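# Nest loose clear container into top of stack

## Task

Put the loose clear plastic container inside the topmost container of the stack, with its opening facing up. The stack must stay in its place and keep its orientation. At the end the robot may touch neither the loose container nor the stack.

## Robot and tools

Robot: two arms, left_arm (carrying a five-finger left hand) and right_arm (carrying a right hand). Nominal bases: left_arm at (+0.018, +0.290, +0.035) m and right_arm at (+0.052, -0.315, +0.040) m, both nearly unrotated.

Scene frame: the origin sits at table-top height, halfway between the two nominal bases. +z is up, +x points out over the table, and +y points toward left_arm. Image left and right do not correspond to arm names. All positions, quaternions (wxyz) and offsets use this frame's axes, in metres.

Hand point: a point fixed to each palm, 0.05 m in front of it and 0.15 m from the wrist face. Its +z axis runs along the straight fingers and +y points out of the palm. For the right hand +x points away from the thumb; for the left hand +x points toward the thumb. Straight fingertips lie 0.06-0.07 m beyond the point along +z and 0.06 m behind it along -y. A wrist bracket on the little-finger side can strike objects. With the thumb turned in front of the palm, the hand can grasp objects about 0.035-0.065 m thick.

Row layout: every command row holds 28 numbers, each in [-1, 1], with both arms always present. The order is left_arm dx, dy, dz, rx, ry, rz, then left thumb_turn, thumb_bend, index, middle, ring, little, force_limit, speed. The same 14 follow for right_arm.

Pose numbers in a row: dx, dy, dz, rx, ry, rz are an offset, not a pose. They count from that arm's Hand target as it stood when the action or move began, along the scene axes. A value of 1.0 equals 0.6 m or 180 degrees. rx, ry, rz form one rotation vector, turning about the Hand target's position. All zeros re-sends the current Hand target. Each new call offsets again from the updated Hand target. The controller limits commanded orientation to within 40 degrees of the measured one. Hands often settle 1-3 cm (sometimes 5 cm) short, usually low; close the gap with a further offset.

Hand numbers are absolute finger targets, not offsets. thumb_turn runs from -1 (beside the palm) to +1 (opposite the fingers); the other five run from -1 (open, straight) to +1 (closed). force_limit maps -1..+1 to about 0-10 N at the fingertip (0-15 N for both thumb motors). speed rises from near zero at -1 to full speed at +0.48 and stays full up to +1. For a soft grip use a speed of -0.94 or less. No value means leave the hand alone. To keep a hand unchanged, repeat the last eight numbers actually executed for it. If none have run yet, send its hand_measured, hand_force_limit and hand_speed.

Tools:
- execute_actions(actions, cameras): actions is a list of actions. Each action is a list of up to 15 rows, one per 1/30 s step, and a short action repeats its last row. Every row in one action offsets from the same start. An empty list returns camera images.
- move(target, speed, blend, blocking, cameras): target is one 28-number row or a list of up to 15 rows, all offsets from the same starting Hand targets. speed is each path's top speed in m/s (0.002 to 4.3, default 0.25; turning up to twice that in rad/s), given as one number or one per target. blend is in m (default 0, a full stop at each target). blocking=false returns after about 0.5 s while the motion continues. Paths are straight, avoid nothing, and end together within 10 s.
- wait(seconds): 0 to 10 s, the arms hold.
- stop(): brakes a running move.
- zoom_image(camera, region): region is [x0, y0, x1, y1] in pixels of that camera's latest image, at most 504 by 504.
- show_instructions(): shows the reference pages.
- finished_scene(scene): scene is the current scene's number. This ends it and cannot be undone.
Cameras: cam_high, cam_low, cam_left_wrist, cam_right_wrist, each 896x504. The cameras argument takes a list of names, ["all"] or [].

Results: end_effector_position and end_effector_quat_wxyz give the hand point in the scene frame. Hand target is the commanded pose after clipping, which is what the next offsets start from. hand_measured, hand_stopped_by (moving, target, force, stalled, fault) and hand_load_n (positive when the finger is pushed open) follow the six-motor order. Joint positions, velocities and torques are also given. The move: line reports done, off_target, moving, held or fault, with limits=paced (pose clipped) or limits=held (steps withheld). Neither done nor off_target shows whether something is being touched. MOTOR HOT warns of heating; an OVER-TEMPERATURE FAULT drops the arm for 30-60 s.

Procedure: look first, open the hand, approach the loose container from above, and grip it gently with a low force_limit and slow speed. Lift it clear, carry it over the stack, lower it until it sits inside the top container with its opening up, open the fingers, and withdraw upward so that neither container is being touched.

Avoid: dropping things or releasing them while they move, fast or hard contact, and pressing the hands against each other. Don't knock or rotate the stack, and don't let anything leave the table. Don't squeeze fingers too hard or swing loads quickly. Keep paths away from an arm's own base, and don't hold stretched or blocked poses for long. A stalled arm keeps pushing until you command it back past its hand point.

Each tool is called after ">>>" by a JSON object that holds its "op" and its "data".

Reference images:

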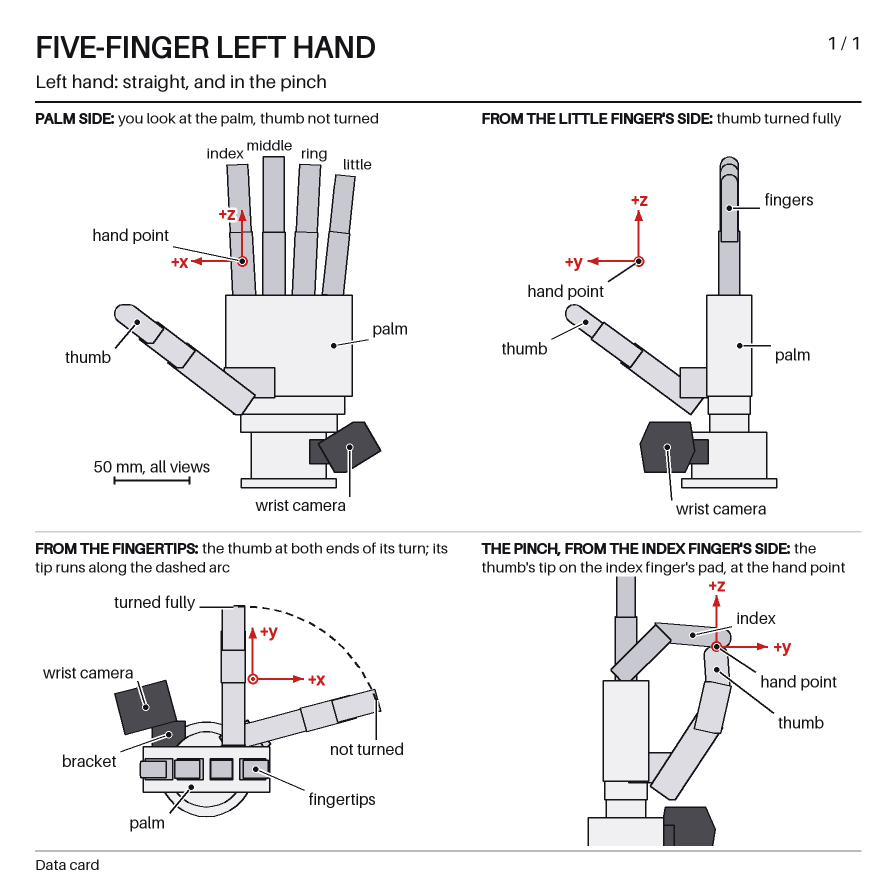

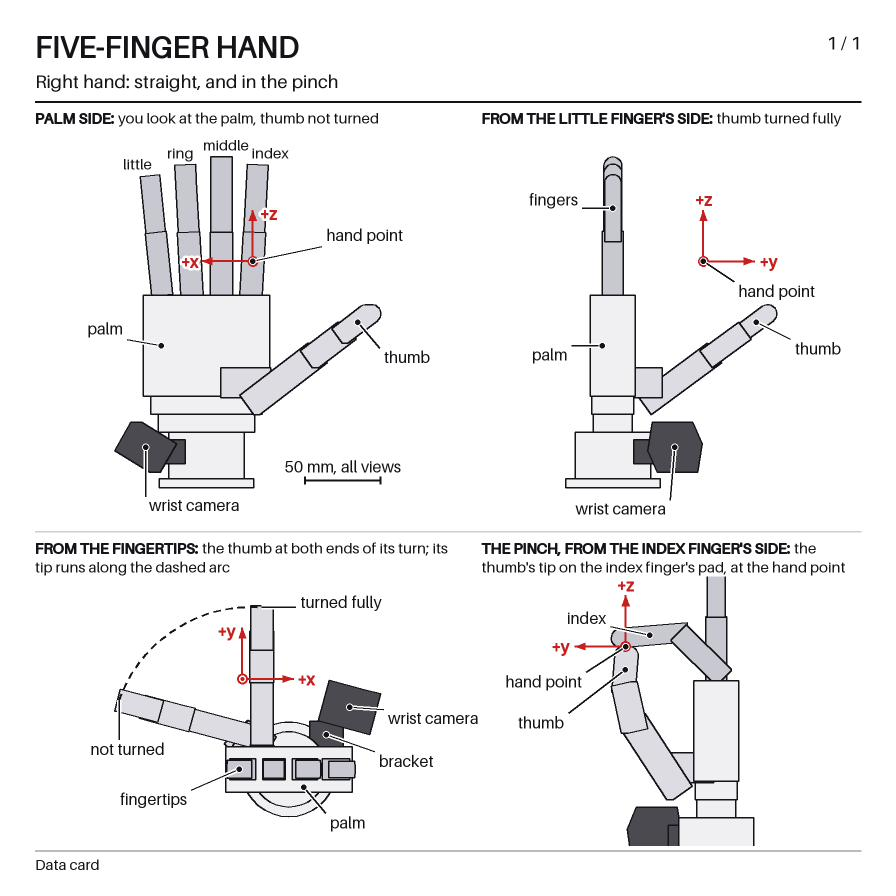

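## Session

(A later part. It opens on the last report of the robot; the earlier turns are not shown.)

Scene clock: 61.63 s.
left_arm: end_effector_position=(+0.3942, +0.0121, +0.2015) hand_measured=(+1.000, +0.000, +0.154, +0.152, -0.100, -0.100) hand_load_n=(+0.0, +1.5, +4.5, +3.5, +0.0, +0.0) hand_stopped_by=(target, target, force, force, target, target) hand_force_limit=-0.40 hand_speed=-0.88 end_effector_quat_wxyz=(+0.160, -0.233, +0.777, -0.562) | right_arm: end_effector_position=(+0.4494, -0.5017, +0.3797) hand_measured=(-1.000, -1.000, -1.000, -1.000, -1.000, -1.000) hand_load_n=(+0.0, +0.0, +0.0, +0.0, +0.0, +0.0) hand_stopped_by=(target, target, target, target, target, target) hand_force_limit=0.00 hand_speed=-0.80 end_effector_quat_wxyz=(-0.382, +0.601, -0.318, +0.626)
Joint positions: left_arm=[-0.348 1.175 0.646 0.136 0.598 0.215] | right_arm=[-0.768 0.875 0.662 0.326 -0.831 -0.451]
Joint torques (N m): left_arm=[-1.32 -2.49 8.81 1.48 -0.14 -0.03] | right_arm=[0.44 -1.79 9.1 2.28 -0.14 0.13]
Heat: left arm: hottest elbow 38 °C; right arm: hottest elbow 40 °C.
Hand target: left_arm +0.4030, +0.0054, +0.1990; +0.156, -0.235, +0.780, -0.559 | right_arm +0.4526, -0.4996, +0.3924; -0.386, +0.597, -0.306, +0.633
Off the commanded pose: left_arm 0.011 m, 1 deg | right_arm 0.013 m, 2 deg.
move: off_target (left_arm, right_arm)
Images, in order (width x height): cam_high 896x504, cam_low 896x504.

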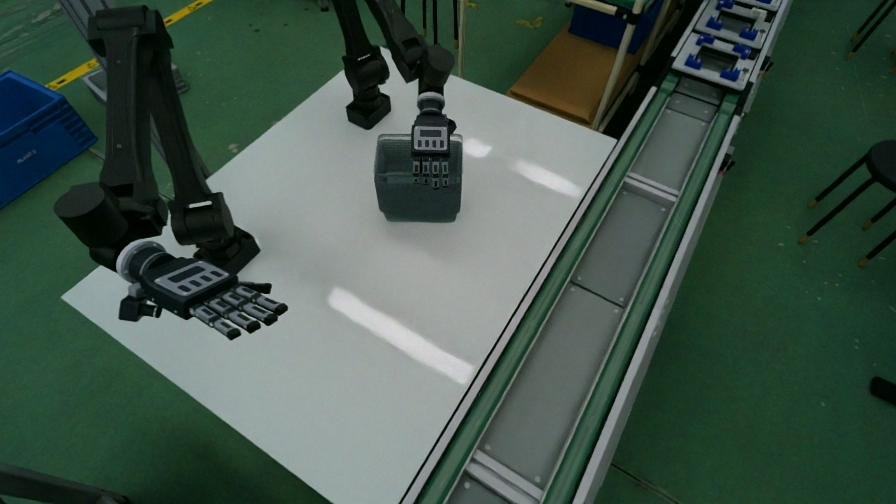

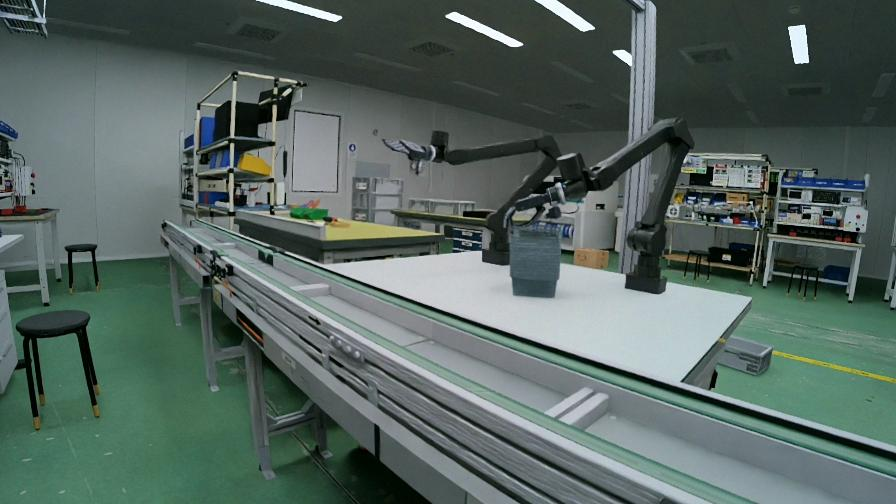

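>>> {"op": "move", "data": {"target": [0.018,0.0,0.0,0,0,0,1,0,0.45,0.45,-0.1,-0.1,-0.4,-0.88,0,0,0,0,0,0,-1,-1,-1,-1,-1,-1,0,-0.8], "cameras": ["cam_low","cam_high"], "speed": 0.04}}

>>> {"op": "zoom_image", "data": {"camera": "cam_high", "region": [370, 165, 420, 230]}}

>>> {"op": "zoom_image", "data": {"camera": "cam_high", "region": [425, 165, 475, 230]}}

>>> {"op": "zoom_image", "data": {"camera": "cam_low", "region": [500, 215, 570, 305]}}

Scene clock: 63.00 s.
left_arm: end_effector_position=(+0.3988, +0.0074, +0.2013) hand_measured=(+1.000, +0.000, +0.154, +0.152, -0.100, -0.100) hand_load_n=(+0.5, +1.5, +6.5, +3.0, +0.0, +0.0) hand_stopped_by=(target, target, force, force, target, target) hand_force_limit=-0.40 hand_speed=-0.88 end_effector_quat_wxyz=(+0.150, -0.233, +0.778, -0.564) | right_arm: end_effector_position=(+0.4494, -0.5017, +0.3797) hand_measured=(-1.000, -1.000, -1.000, -1.000, -1.000, -1.000) hand_load_n=(+0.0, +0.0, +0.0, +0.0, +0.0, +0.0) hand_stopped_by=(target, target, target, target, target, target) hand_force_limit=0.00 hand_speed=-0.80 end_effector_quat_wxyz=(-0.382, +0.601, -0.318, +0.626)
Joint positions: left_arm=[-0.348 1.201 0.666 0.136 0.613 0.207] | right_arm=[-0.768 0.875 0.662 0.326 -0.831 -0.451]
Joint torques (N m): left_arm=[-0.44 -2.49 8.98 1.54 -0.31 0.11] | right_arm=[0.5 -1.79 9.11 2.29 -0.15 0.12]
Heat: left arm: hottest elbow 38 °C; right arm: hottest elbow 40 °C.
Hand target: left_arm +0.4137, +0.0054, +0.1989; +0.156, -0.235, +0.780, -0.559 | right_arm +0.4526, -0.4996, +0.3924; -0.386, +0.597, -0.306, +0.633
Off the commanded pose: left_arm 0.015 m, 1 deg | right_arm 0.013 m, 2 deg.
move: off_target (left_arm, right_arm)
Images, in order (width x height): cam_high 896x504, cam_low 896x504.

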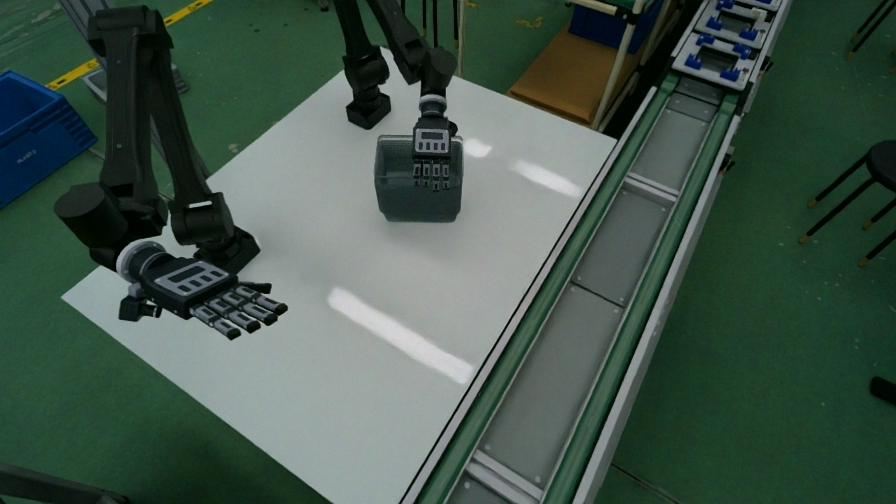

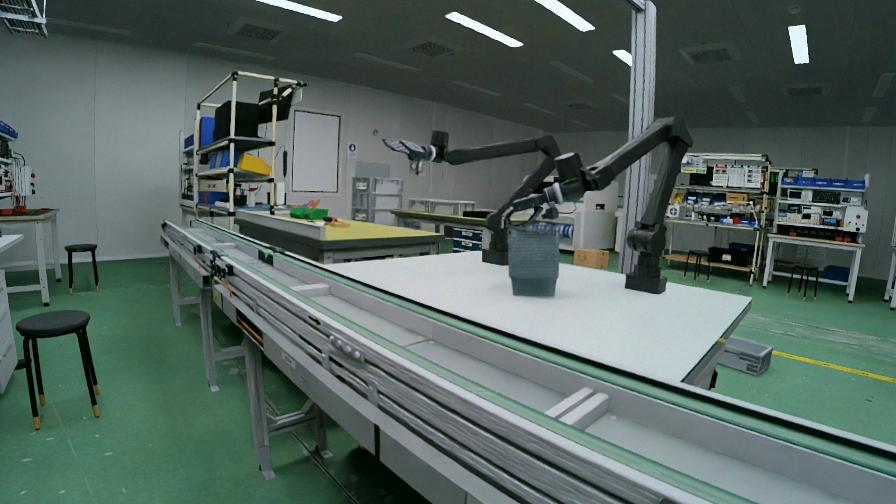

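Scaled by 7.754 from the camera's 896x504 image, which has a finer 1280x720 frame.

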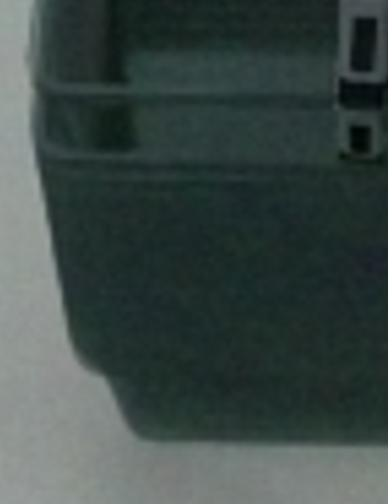

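Scaled by 7.754 from the camera's 896x504 image, which has a finer 1280x720 frame.

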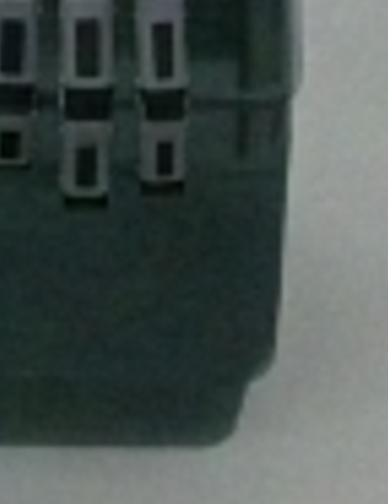

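Scaled by 5.600 from the camera's 896x504 image, which has a finer 1280x720 frame.

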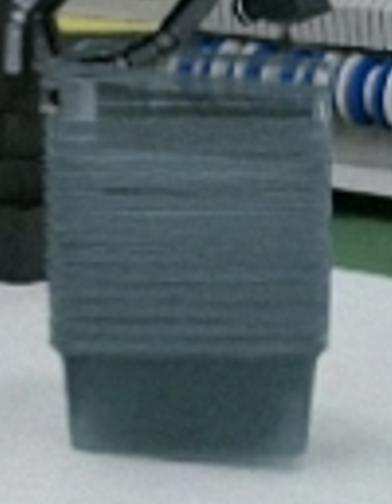

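>>> {"op": "move", "data": {"target": [-0.0428,0.0135,0.0,0,0,0,1,0,0.45,0.45,-0.1,-0.1,-0.4,-0.88,0,0,0,0,0,0,-1,-1,-1,-1,-1,-1,0,-0.8], "cameras": ["cam_low","cam_high"], "speed": 0.05}}

>>> {"op": "zoom_image", "data": {"camera": "cam_high", "region": [370, 120, 480, 230]}}

>>> {"op": "zoom_image", "data": {"camera": "cam_low", "region": [500, 215, 570, 305]}}

Scene clock: 64.70 s.
left_arm: end_effector_position=(+0.3929, +0.0119, +0.2032) hand_measured=(+1.000, +0.000, +0.154, +0.152, -0.100, -0.100) hand_load_n=(+0.0, +2.5, +2.5, +4.0, +0.0, +0.0) hand_stopped_by=(target, target, force, force, target, target) hand_force_limit=-0.40 hand_speed=-0.88 end_effector_quat_wxyz=(+0.158, -0.235, +0.776, -0.564) | right_arm: end_effector_position=(+0.4494, -0.5017, +0.3797) hand_measured=(-1.000, -1.000, -1.000, -1.000, -1.000, -1.000) hand_load_n=(+0.0, +0.5, +0.0, +0.0, +0.0, +0.0) hand_stopped_by=(target, target, target, target, target, target) hand_force_limit=0.00 hand_speed=-0.80 end_effector_quat_wxyz=(-0.382, +0.601, -0.318, +0.626)
Joint positions: left_arm=[-0.348 1.169 0.645 0.134 0.599 0.208] | right_arm=[-0.768 0.875 0.662 0.326 -0.831 -0.451]
Joint torques (N m): left_arm=[-1.2 -6.01 6.3 1.05 0.04 0.08] | right_arm=[0.44 -1.85 9.1 2.26 -0.15 0.12]
Heat: left arm: hottest elbow 38 °C; right arm: hottest elbow 40 °C.
Hand target: left_arm +0.3881, +0.0135, +0.1990; +0.156, -0.235, +0.780, -0.559 | right_arm +0.4526, -0.4996, +0.3924; -0.386, +0.597, -0.306, +0.633
Off the commanded pose: left_arm 0.007 m, 1 deg | right_arm 0.013 m, 2 deg.
move: off_target (right_arm)
Images, in order (width x height): cam_high 896x504, cam_low 896x504.

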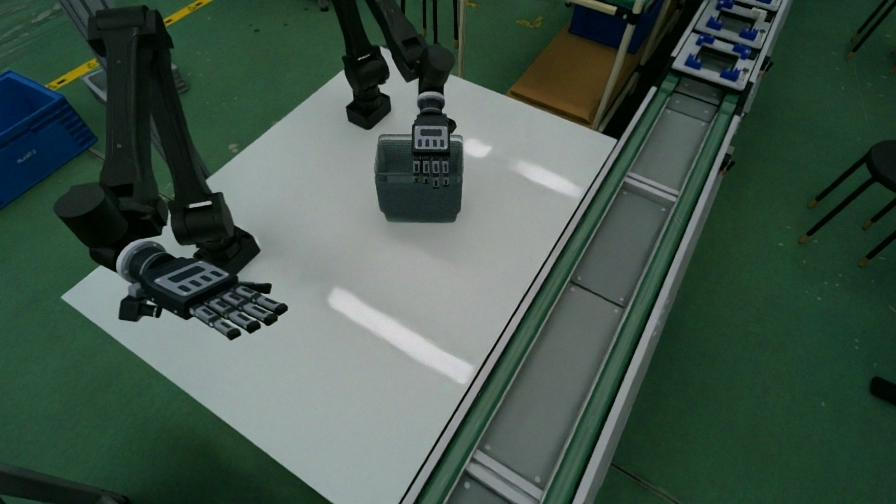

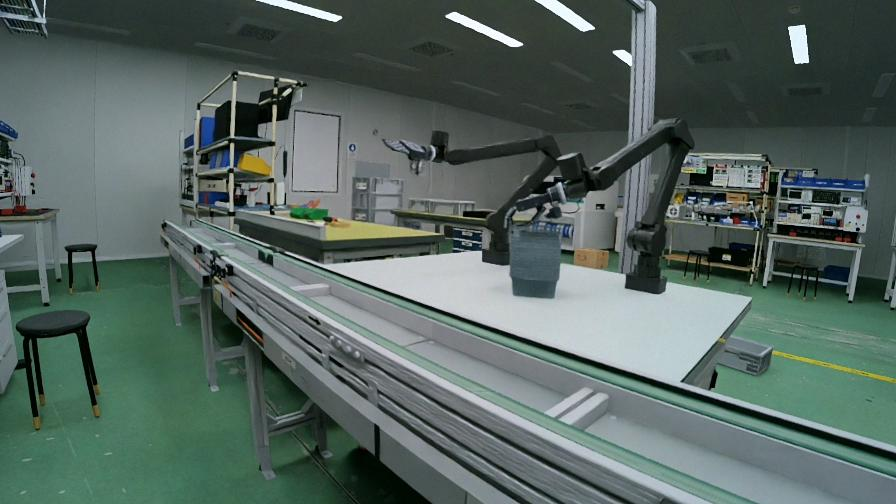

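Scaled by 4.582 from the camera's 896x504 image, which has a finer 1280x720 frame.

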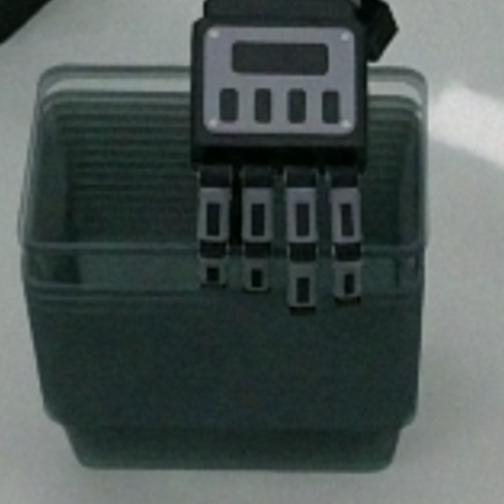

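Scaled by 5.600 from the camera's 896x504 image, which has a finer 1280x720 frame.

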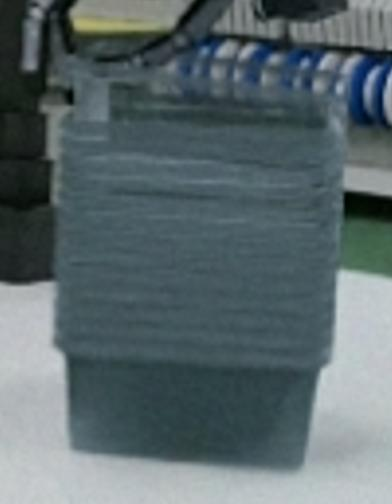

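>>> {"op": "move", "data": {"target": [-0.0093,0.0083,0.006,-0.0233,-0.0151,0,1,0,0.45,0.45,-0.1,-0.1,-0.4,-0.88,0,0,0,0,0,0,-1,-1,-1,-1,-1,-1,0,-0.8], "cameras": ["cam_low","cam_high"], "speed": 0.05}}

>>> {"op": "zoom_image", "data": {"camera": "cam_high", "region": [370, 120, 480, 230]}}

>>> {"op": "zoom_image", "data": {"camera": "cam_low", "region": [500, 215, 570, 305]}}

Scene clock: 66.30 s.
left_arm: end_effector_position=(+0.3857, +0.0151, +0.2020) hand_measured=(+1.000, +0.000, +0.154, +0.152, -0.100, -0.100) hand_load_n=(-0.5, +2.0, +3.5, +4.0, +0.0, +0.0) hand_stopped_by=(target, target, force, force, target, target) hand_force_limit=-0.40 hand_speed=-0.88 end_effector_quat_wxyz=(+0.168, -0.222, +0.759, -0.588) | right_arm: end_effector_position=(+0.4494, -0.5017, +0.3797) hand_measured=(-1.000, -1.000, -1.000, -1.000, -1.000, -1.000) hand_load_n=(+0.0, +0.0, +0.0, +0.0, +0.0, +0.0) hand_stopped_by=(target, target, target, target, target, target) hand_force_limit=0.00 hand_speed=-0.80 end_effector_quat_wxyz=(-0.382, +0.601, -0.318, +0.626)
Joint positions: left_arm=[-0.334 1.154 0.581 0.256 0.632 0.185] | right_arm=[-0.768 0.875 0.662 0.326 -0.831 -0.451]
Joint torques (N m): left_arm=[-0.26 -5.95 5.79 1.99 0.36 -0.18] | right_arm=[0.44 -1.9 9.06 2.29 -0.16 0.13]
Heat: left arm: hottest elbow 38 °C; right arm: hottest elbow 40 °C.
Hand target: left_arm +0.3826, +0.0186, +0.2025; +0.166, -0.227, +0.755, -0.593 | right_arm +0.4526, -0.4996, +0.3924; -0.386, +0.597, -0.306, +0.633
Off the commanded pose: left_arm 0.005 m, 1 deg | right_arm 0.013 m, 2 deg.
move: off_target (right_arm)
Images, in order (width x height): cam_high 896x504, cam_low 896x504.

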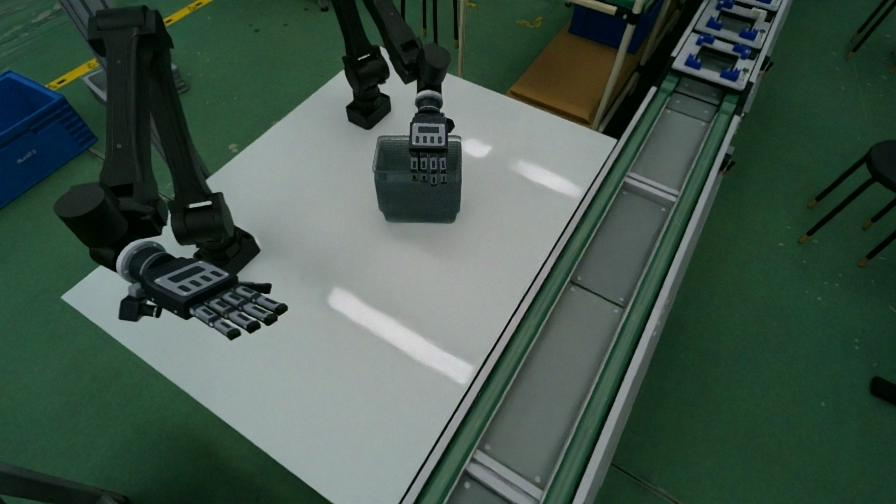

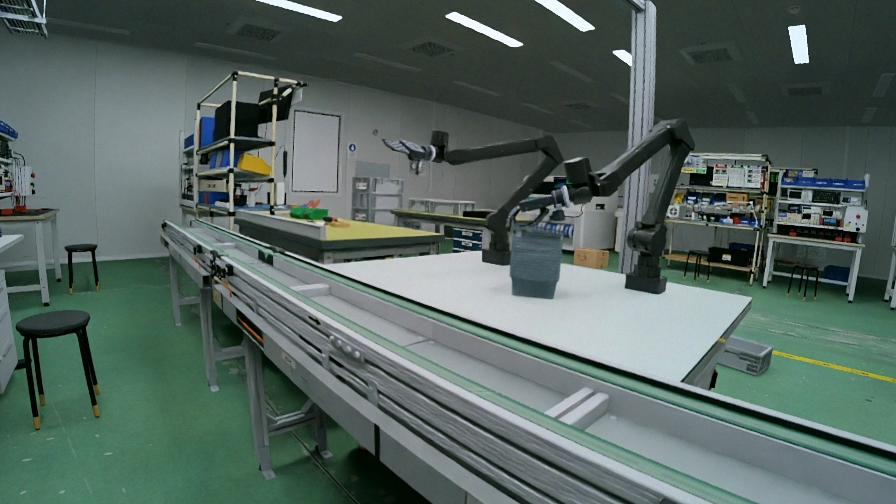

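Scaled by 4.582 from the camera's 896x504 image, which has a finer 1280x720 frame.

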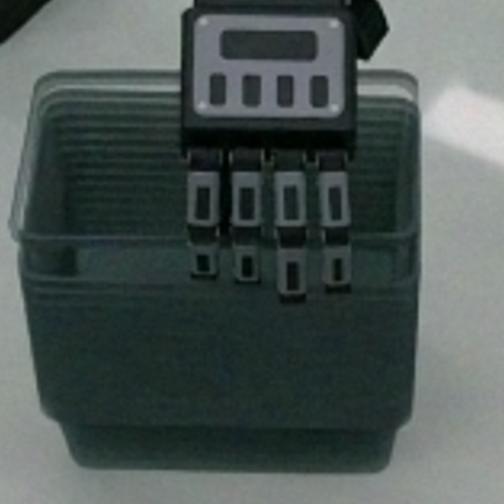

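Scaled by 5.600 from the camera's 896x504 image, which has a finer 1280x720 frame.

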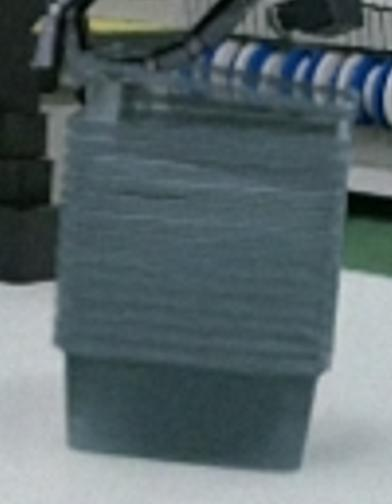

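>>> {"op": "move", "data": {"target": [0,0,0,0,0,0,1,0,-0.1,-0.1,-0.1,-0.1,-0.4,-0.92,0,0,0,0,0,0,-1,-1,-1,-1,-1,-1,0,-0.8], "cameras": ["cam_low","cam_high","cam_left_wrist"], "speed": 0.05}}

>>> {"op": "zoom_image", "data": {"camera": "cam_high", "region": [370, 120, 480, 230]}}

>>> {"op": "zoom_image", "data": {"camera": "cam_low", "region": [500, 215, 570, 305]}}

Scene clock: 67.93 s.
left_arm: end_effector_position=(+0.3824, +0.0159, +0.1996) hand_measured=(+1.000, +0.000, -0.100, -0.100, -0.100, -0.100) hand_load_n=(+0.0, +0.5, +0.0, +0.0, +0.0, +0.0) hand_stopped_by=(target, target, target, target, target, target) hand_force_limit=-0.40 hand_speed=-0.92 end_effector_quat_wxyz=(+0.163, -0.224, +0.760, -0.588) | right_arm: end_effector_position=(+0.4494, -0.5017, +0.3797) hand_measured=(-1.000, -1.000, -1.000, -1.000, -1.000, -1.000) hand_load_n=(-0.5, +0.0, +0.0, +0.0, +0.0, +0.0) hand_stopped_by=(target, target, target, target, target, target) hand_force_limit=0.00 hand_speed=-0.80 end_effector_quat_wxyz=(-0.382, +0.601, -0.318, +0.626)
Joint positions: left_arm=[-0.333 1.151 0.573 0.256 0.636 0.179] | right_arm=[-0.768 0.875 0.662 0.326 -0.831 -0.451]
Joint torques (N m): left_arm=[-0.26 -5.6 6.23 1.96 0.26 -0.13] | right_arm=[0.32 -1.73 9.09 2.28 -0.15 0.12]
Heat: left arm: hottest elbow 38 °C; right arm: hottest elbow 41 °C.
Hand target: left_arm +0.3826, +0.0185, +0.2027; +0.166, -0.227, +0.755, -0.593 | right_arm +0.4526, -0.4996, +0.3924; -0.386, +0.597, -0.306, +0.633
Off the commanded pose: left_arm 0.004 m, 1 deg | right_arm 0.013 m, 2 deg.
move: off_target (right_arm)
camera_calibration:
cam_left_wrist: T_world_to_cam=[[-0.116264, -0.298244, 0.947382, -0.140511], [-0.992822, 0.0618475, -0.102371, 0.395508], [-0.0280618, -0.952484, -0.303294, 0.19661], [0, 0, 0, 1]] pos_world=[0.38185, 0.1209, 0.233237]
Images, in order (width x height): cam_high 896x504, cam_low 896x504, cam_left_wrist 896x504.

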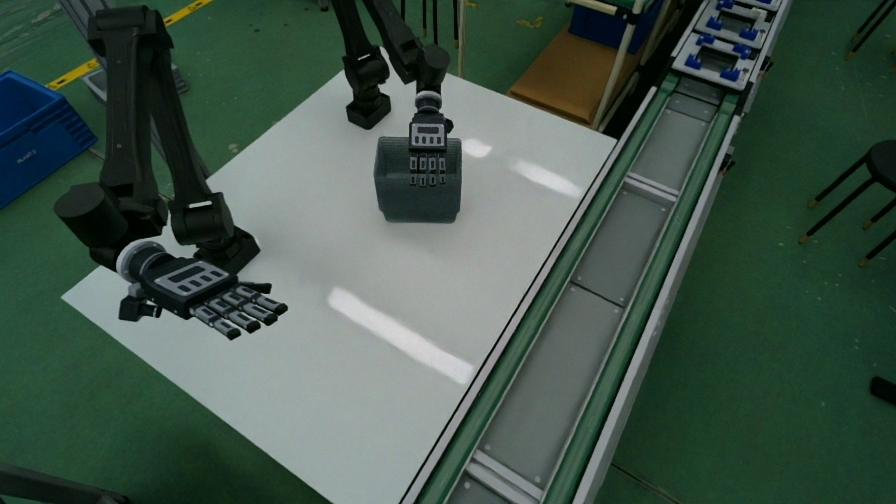

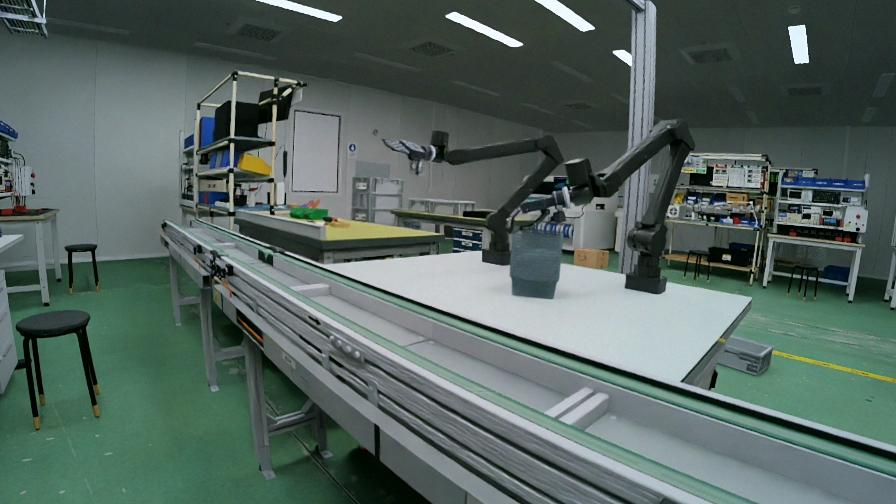

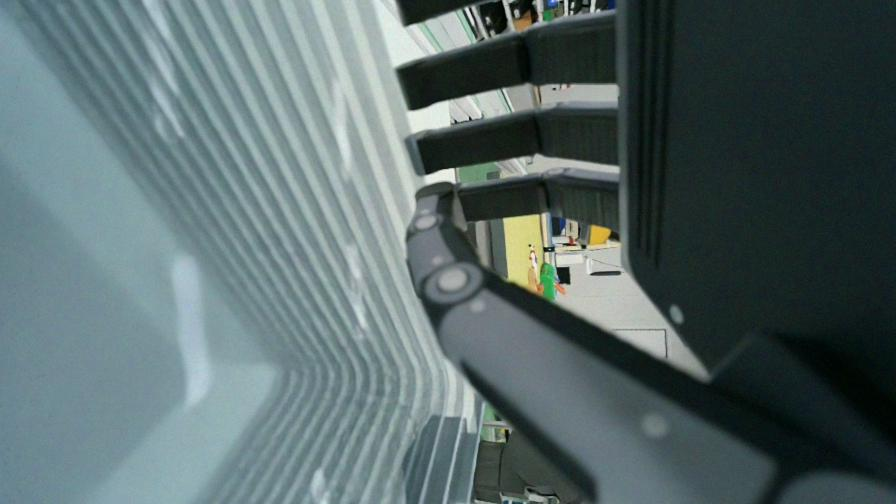

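Scaled by 4.582 from the camera's 896x504 image, which has a finer 1280x720 frame.

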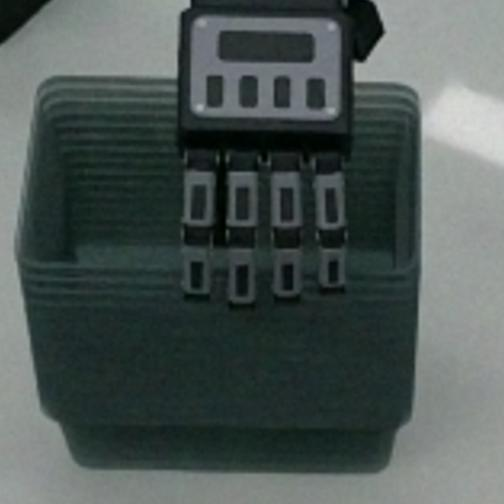

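Scaled by 5.600 from the camera's 896x504 image, which has a finer 1280x720 frame.

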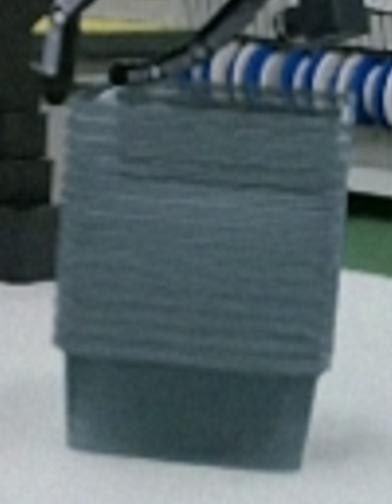

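>>> {"op": "move", "data": {"target": [[0,0,0,0,0,0,1,0,-0.8,-0.8,-0.8,-0.8,-0.4,0,0,0,0,0,0,0,-1,-1,-1,-1,-1,-1,0,-0.8],[-0.005,0.008,0.2,0,0,0,1,0,-0.8,-0.8,-0.8,-0.8,-0.4,0,0,0,0,0,0,0,-1,-1,-1,-1,-1,-1,0,-0.8]], "cameras": ["cam_low","cam_high"], "speed": 0.15}}

>>> {"op": "zoom_image", "data": {"camera": "cam_high", "region": [360, 120, 480, 240]}}

>>> {"op": "zoom_image", "data": {"camera": "cam_low", "region": [500, 215, 570, 305]}}

Scene clock: 70.37 s.
left_arm: end_effector_position=(+0.3683, +0.0228, +0.2922) hand_measured=(+1.000, +0.000, -0.800, -0.800, -0.800, -0.800) hand_load_n=(+0.0, +0.5, +0.0, +0.0, +0.0, +0.0) hand_stopped_by=(target, target, target, target, target, target) hand_force_limit=-0.40 hand_speed=0.00 end_effector_quat_wxyz=(+0.150, -0.234, +0.765, -0.581) | right_arm: end_effector_position=(+0.4494, -0.5017, +0.3797) hand_measured=(-1.000, -1.000, -1.000, -1.000, -1.000, -1.000) hand_load_n=(+0.0, +0.0, +0.0, +0.0, +0.0, +0.0) hand_stopped_by=(target, target, target, target, target, target) hand_force_limit=0.00 hand_speed=-0.80 end_effector_quat_wxyz=(-0.382, +0.601, -0.318, +0.626)
Joint positions: left_arm=[-0.325 0.98 0.746 -0.123 0.646 0.178] | right_arm=[-0.768 0.875 0.662 0.326 -0.831 -0.451]
Joint torques (N m): left_arm=[0.15 -4.42 11.25 1.16 0.27 -0.09] | right_arm=[0.38 -1.79 9.07 2.26 -0.15 0.13]
Heat: left arm: hottest elbow 38 °C; right arm: hottest elbow 41 °C.
Hand target: left_arm +0.3796, +0.0234, +0.3225; +0.166, -0.227, +0.755, -0.593 | right_arm +0.4526, -0.4996, +0.3924; -0.386, +0.597, -0.306, +0.633
Off the commanded pose: left_arm 0.033 m, 3 deg | right_arm 0.013 m, 2 deg.
move: off_target (left_arm, right_arm)
Images, in order (width x height): cam_high 896x504, cam_low 896x504.

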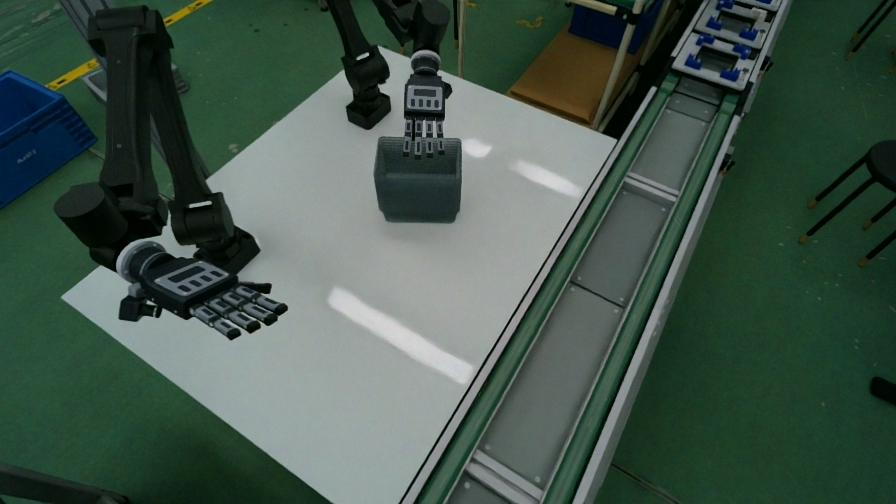

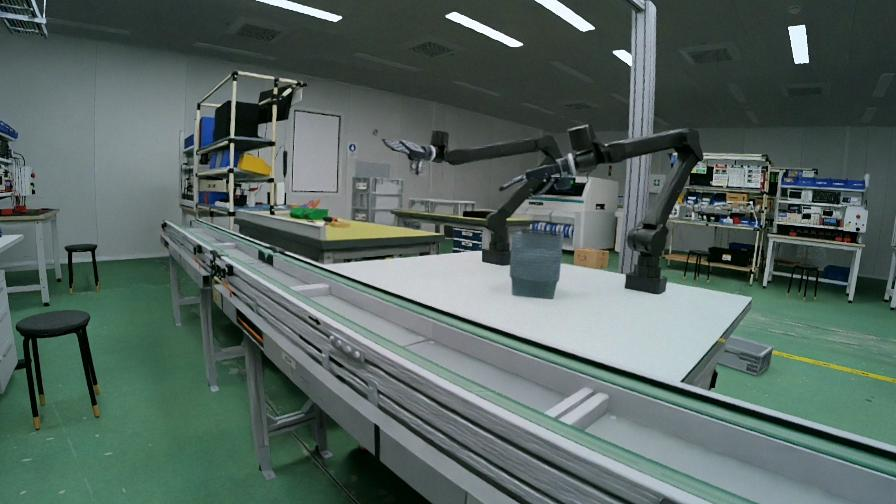

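Scaled by 4.200 from the camera's 896x504 image, which has a finer 1280x720 frame.

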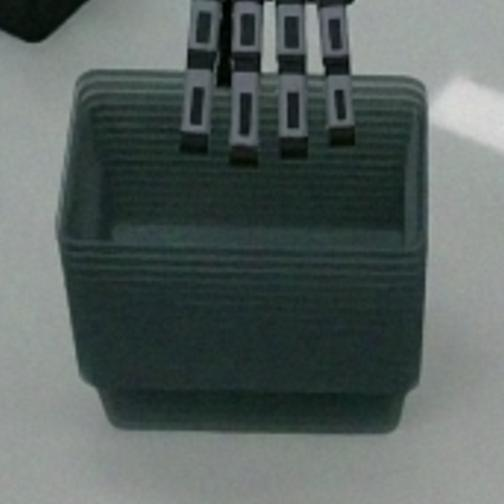

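Scaled by 5.600 from the camera's 896x504 image, which has a finer 1280x720 frame.

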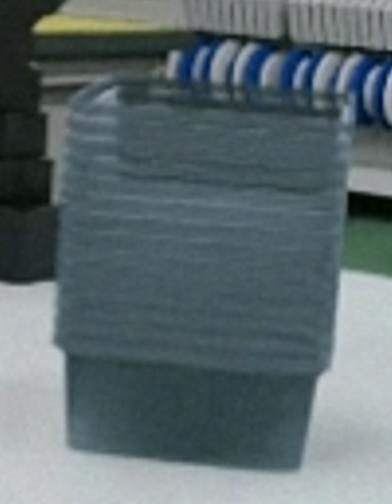

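>>> {"op": "move", "data": {"target": [[-0.001,-0.008,-0.217,0,0,0,1,0,-0.8,-0.8,-0.8,-0.8,-0.4,0,0,0,0,0,0,0,-1,-1,-1,-1,-1,-1,0,-0.8],[0.019,-0.033,-0.217,0,0,0,1,0,-0.8,-0.8,-0.8,-0.8,-0.4,0,0,0,0,0,0,0,-1,-1,-1,-1,-1,-1,0,-0.8]], "cameras": ["cam_low","cam_high"], "speed": [0.12,0.04]}}

>>> {"op": "zoom_image", "data": {"camera": "cam_high", "region": [360, 120, 480, 240]}}

>>> {"op": "zoom_image", "data": {"camera": "cam_low", "region": [500, 215, 570, 305]}}

Scene clock: 76.07 s.
left_arm: end_effector_position=(+0.3796, +0.0136, +0.1776) hand_measured=(+1.000, +0.000, -0.800, -0.800, -0.800, -0.800) hand_load_n=(+0.0, +0.0, +0.0, +0.0, +0.0, +0.0) hand_stopped_by=(target, target, target, target, target, target) hand_force_limit=-0.40 hand_speed=0.00 end_effector_quat_wxyz=(+0.158, -0.236, +0.762, -0.582) | right_arm: end_effector_position=(+0.4494, -0.5017, +0.3797) hand_measured=(-1.000, -1.000, -1.000, -1.000, -1.000, -1.000) hand_load_n=(+0.0, +0.0, +0.0, +0.0, +0.0, +0.0) hand_stopped_by=(target, target, target, target, target, target) hand_force_limit=0.00 hand_speed=-0.80 end_effector_quat_wxyz=(-0.382, +0.601, -0.318, +0.626)
Joint positions: left_arm=[-0.347 1.19 0.545 0.304 0.612 0.167] | right_arm=[-0.768 0.875 0.662 0.326 -0.831 -0.451]
Joint torques (N m): left_arm=[-1.55 -3.96 8.72 2.36 -0.05 -0.15] | right_arm=[0.56 -1.79 9.06 2.29 -0.15 0.13]
Heat: left arm: hottest elbow 39 °C; right arm: hottest elbow 41 °C.
Hand target: left_arm +0.3911, +0.0036, +0.1924; +0.166, -0.227, +0.755, -0.593 | right_arm +0.4526, -0.4996, +0.3924; -0.386, +0.597, -0.306, +0.633
Off the commanded pose: left_arm 0.021 m, 2 deg | right_arm 0.013 m, 2 deg.
move: off_target (left_arm, right_arm)
Images, in order (width x height): cam_high 896x504, cam_low 896x504.

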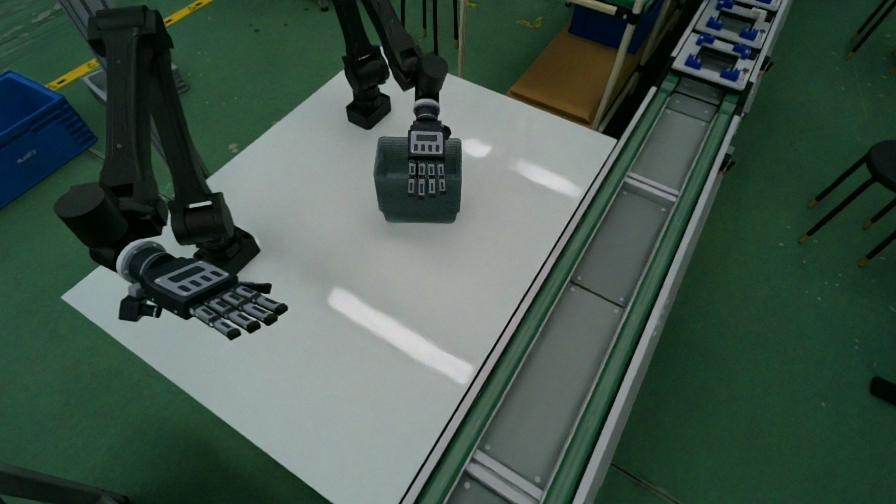

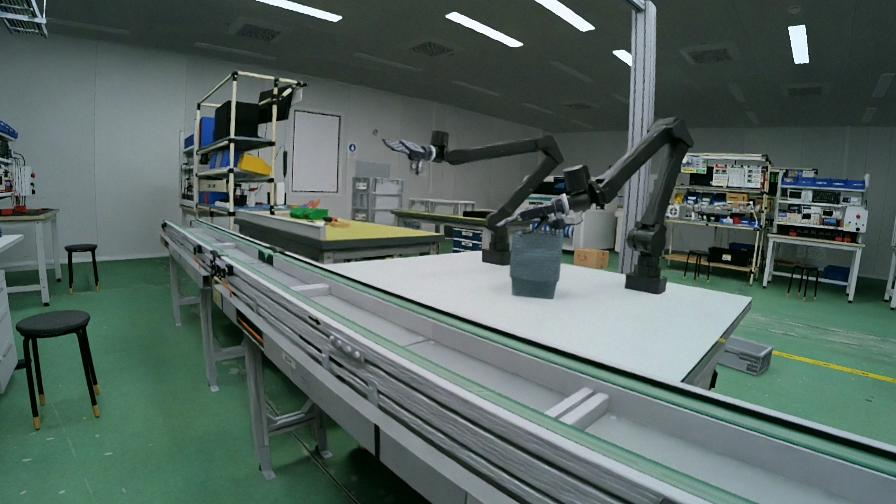

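Scaled by 4.200 from the camera's 896x504 image, which has a finer 1280x720 frame.

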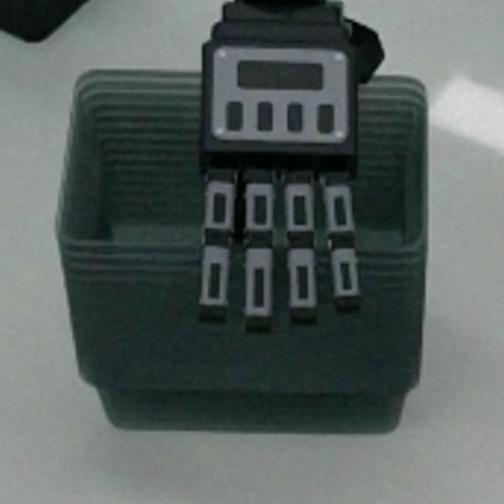

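Scaled by 5.600 from the camera's 896x504 image, which has a finer 1280x720 frame.

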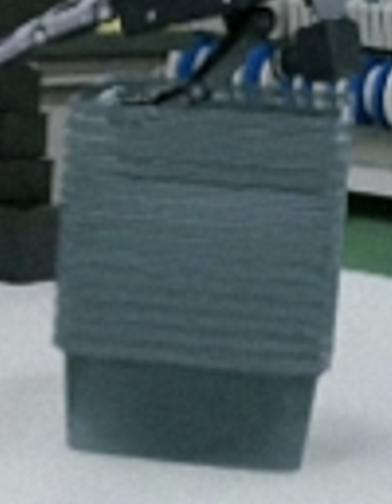

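>>> {"op": "move", "data": {"target": [0.013,-0.018,0.008,0,0,0,1,0,-0.8,-0.8,-0.8,-0.8,-0.4,0,0,0,0,0,0,0,-1,-1,-1,-1,-1,-1,0,-0.8], "cameras": ["cam_low","cam_high"], "speed": 0.04}}

>>> {"op": "zoom_image", "data": {"camera": "cam_low", "region": [500, 215, 570, 305]}}

Scene clock: 77.00 s.
left_arm: end_effector_position=(+0.3807, +0.0069, +0.1743) hand_measured=(+1.000, +0.000, -0.800, -0.800, -0.800, -0.800) hand_load_n=(+0.0, +0.5, +0.0, +0.0, +0.0, +0.0) hand_stopped_by=(target, target, target, target, target, target) hand_force_limit=-0.40 hand_speed=0.00 end_effector_quat_wxyz=(+0.155, -0.239, +0.765, -0.578) | right_arm: end_effector_position=(+0.4494, -0.5017, +0.3797) hand_measured=(-1.000, -1.000, -1.000, -1.000, -1.000, -1.000) hand_load_n=(+0.0, +0.0, +0.0, +0.0, +0.0, +0.0) hand_stopped_by=(target, target, target, target, target, target) hand_force_limit=0.00 hand_speed=-0.80 end_effector_quat_wxyz=(-0.382, +0.601, -0.318, +0.626)
Joint positions: left_arm=[-0.365 1.208 0.554 0.305 0.593 0.159] | right_arm=[-0.768 0.875 0.662 0.326 -0.831 -0.451]
Joint torques (N m): left_arm=[-1.73 -4.07 10.21 2.13 -0.06 -0.13] | right_arm=[0.32 -1.79 9.09 2.26 -0.14 0.13]
Heat: left arm: hottest elbow 39 °C; right arm: hottest elbow 41 °C.
Hand target: left_arm +0.3989, -0.0072, +0.1972; +0.166, -0.227, +0.755, -0.593 | right_arm +0.4526, -0.4996, +0.3924; -0.386, +0.597, -0.306, +0.633
Off the commanded pose: left_arm 0.032 m, 3 deg | right_arm 0.013 m, 2 deg.
move: off_target (left_arm, right_arm)
Images, in order (width x height): cam_high 896x504, cam_low 896x504.

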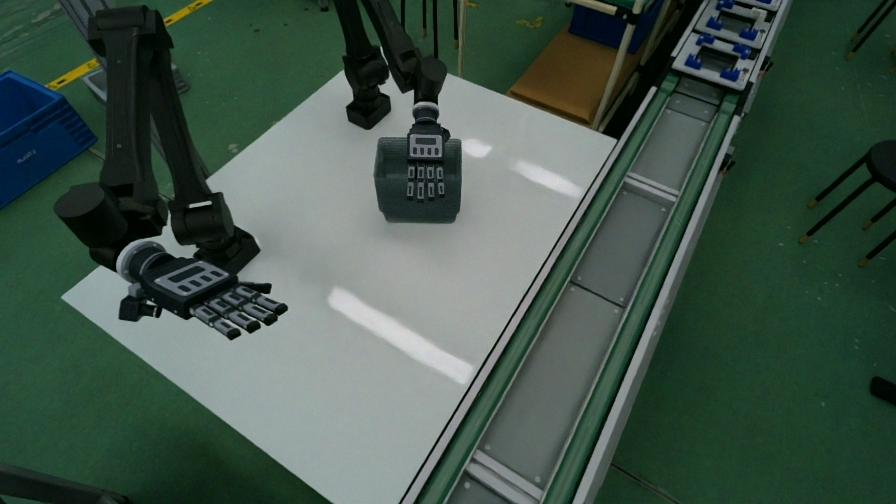

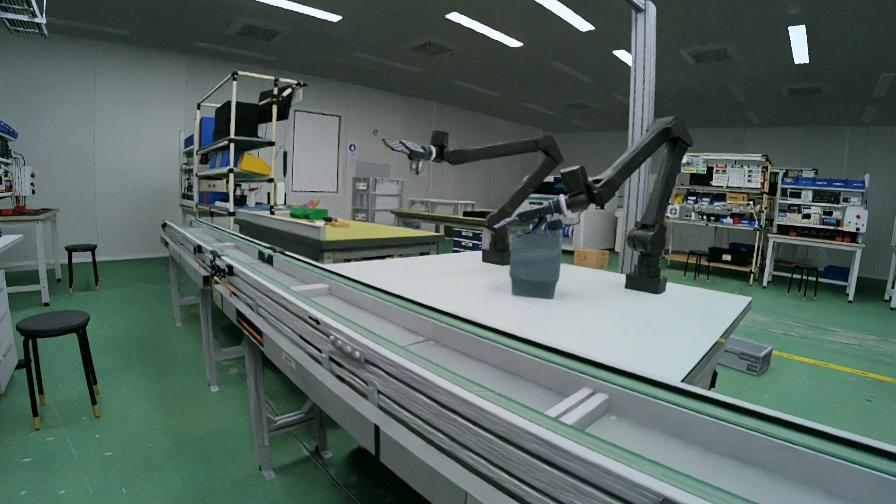

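Scaled by 5.600 from the camera's 896x504 image, which has a finer 1280x720 frame.

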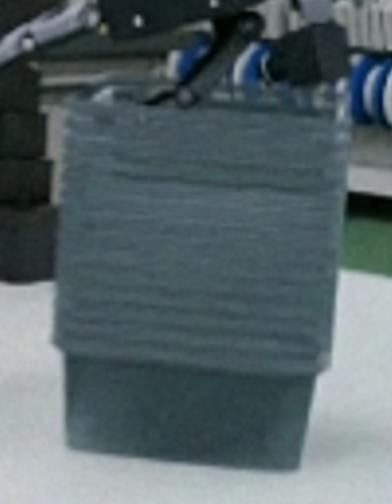

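>>> {"op": "move", "data": {"target": [0.011,-0.008,0.01,0,0,0,1,0,-0.8,-0.8,-0.8,-0.8,-0.4,0,0,0,0,0,0,0,-1,-1,-1,-1,-1,-1,0,-0.8], "cameras": ["cam_low"], "speed": 0.04}}

>>> {"op": "zoom_image", "data": {"camera": "cam_low", "region": [500, 215, 570, 305]}}

Scene clock: 78.03 s.
left_arm: end_effector_position=(+0.3888, +0.0017, +0.1818) hand_measured=(+1.000, +0.000, -0.800, -0.800, -0.800, -0.800) hand_load_n=(+0.5, +0.5, +0.0, +0.0, +0.0, +0.0) hand_stopped_by=(target, target, target, target, target, target) hand_force_limit=-0.40 hand_speed=0.00 end_effector_quat_wxyz=(+0.159, -0.236, +0.762, -0.581) | right_arm: end_effector_position=(+0.4494, -0.5017, +0.3797) hand_measured=(-1.000, -1.000, -1.000, -1.000, -1.000, -1.000) hand_load_n=(+0.0, +0.0, +0.0, +0.0, +0.0, +0.0) hand_stopped_by=(target, target, target, target, target, target) hand_force_limit=0.00 hand_speed=-0.80 end_effector_quat_wxyz=(-0.382, +0.601, -0.318, +0.626)
Joint positions: left_arm=[-0.371 1.22 0.58 0.305 0.588 0.157] | right_arm=[-0.768 0.875 0.662 0.326 -0.831 -0.451]
Joint torques (N m): left_arm=[-1.73 -4.37 10.37 1.55 -0.08 -0.14] | right_arm=[0.44 -1.85 9.09 2.28 -0.15 0.12]
Heat: left arm: hottest elbow 39 °C; right arm: hottest elbow 41 °C.
Hand target: left_arm +0.4055, -0.0120, +0.2033; +0.166, -0.227, +0.755, -0.593 | right_arm +0.4526, -0.4996, +0.3924; -0.386, +0.597, -0.306, +0.633
Off the commanded pose: left_arm 0.030 m, 2 deg | right_arm 0.013 m, 2 deg.
move: off_target (left_arm, right_arm)
Images, in order (width x height): cam_low 896x504.

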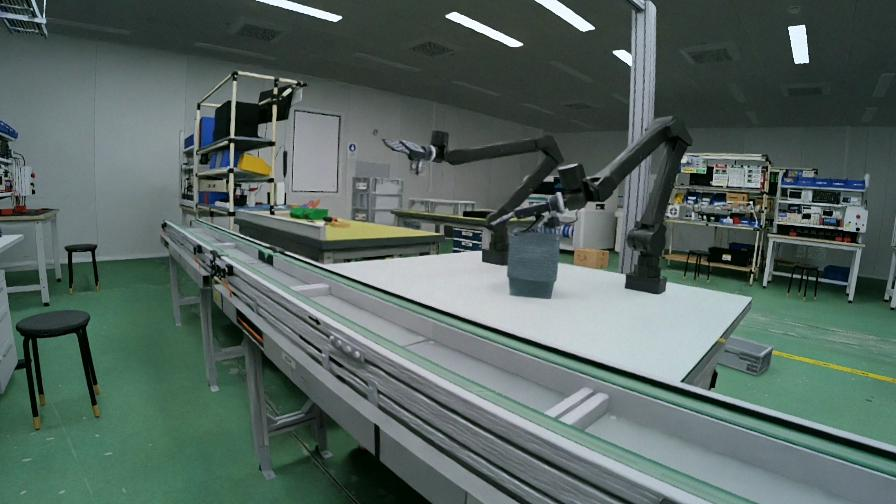

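Scaled by 5.600 from the camera's 896x504 image, which has a finer 1280x720 frame.

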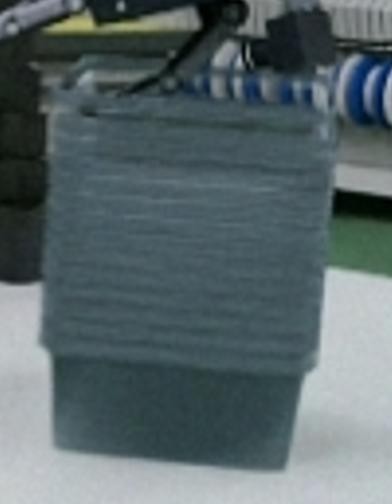

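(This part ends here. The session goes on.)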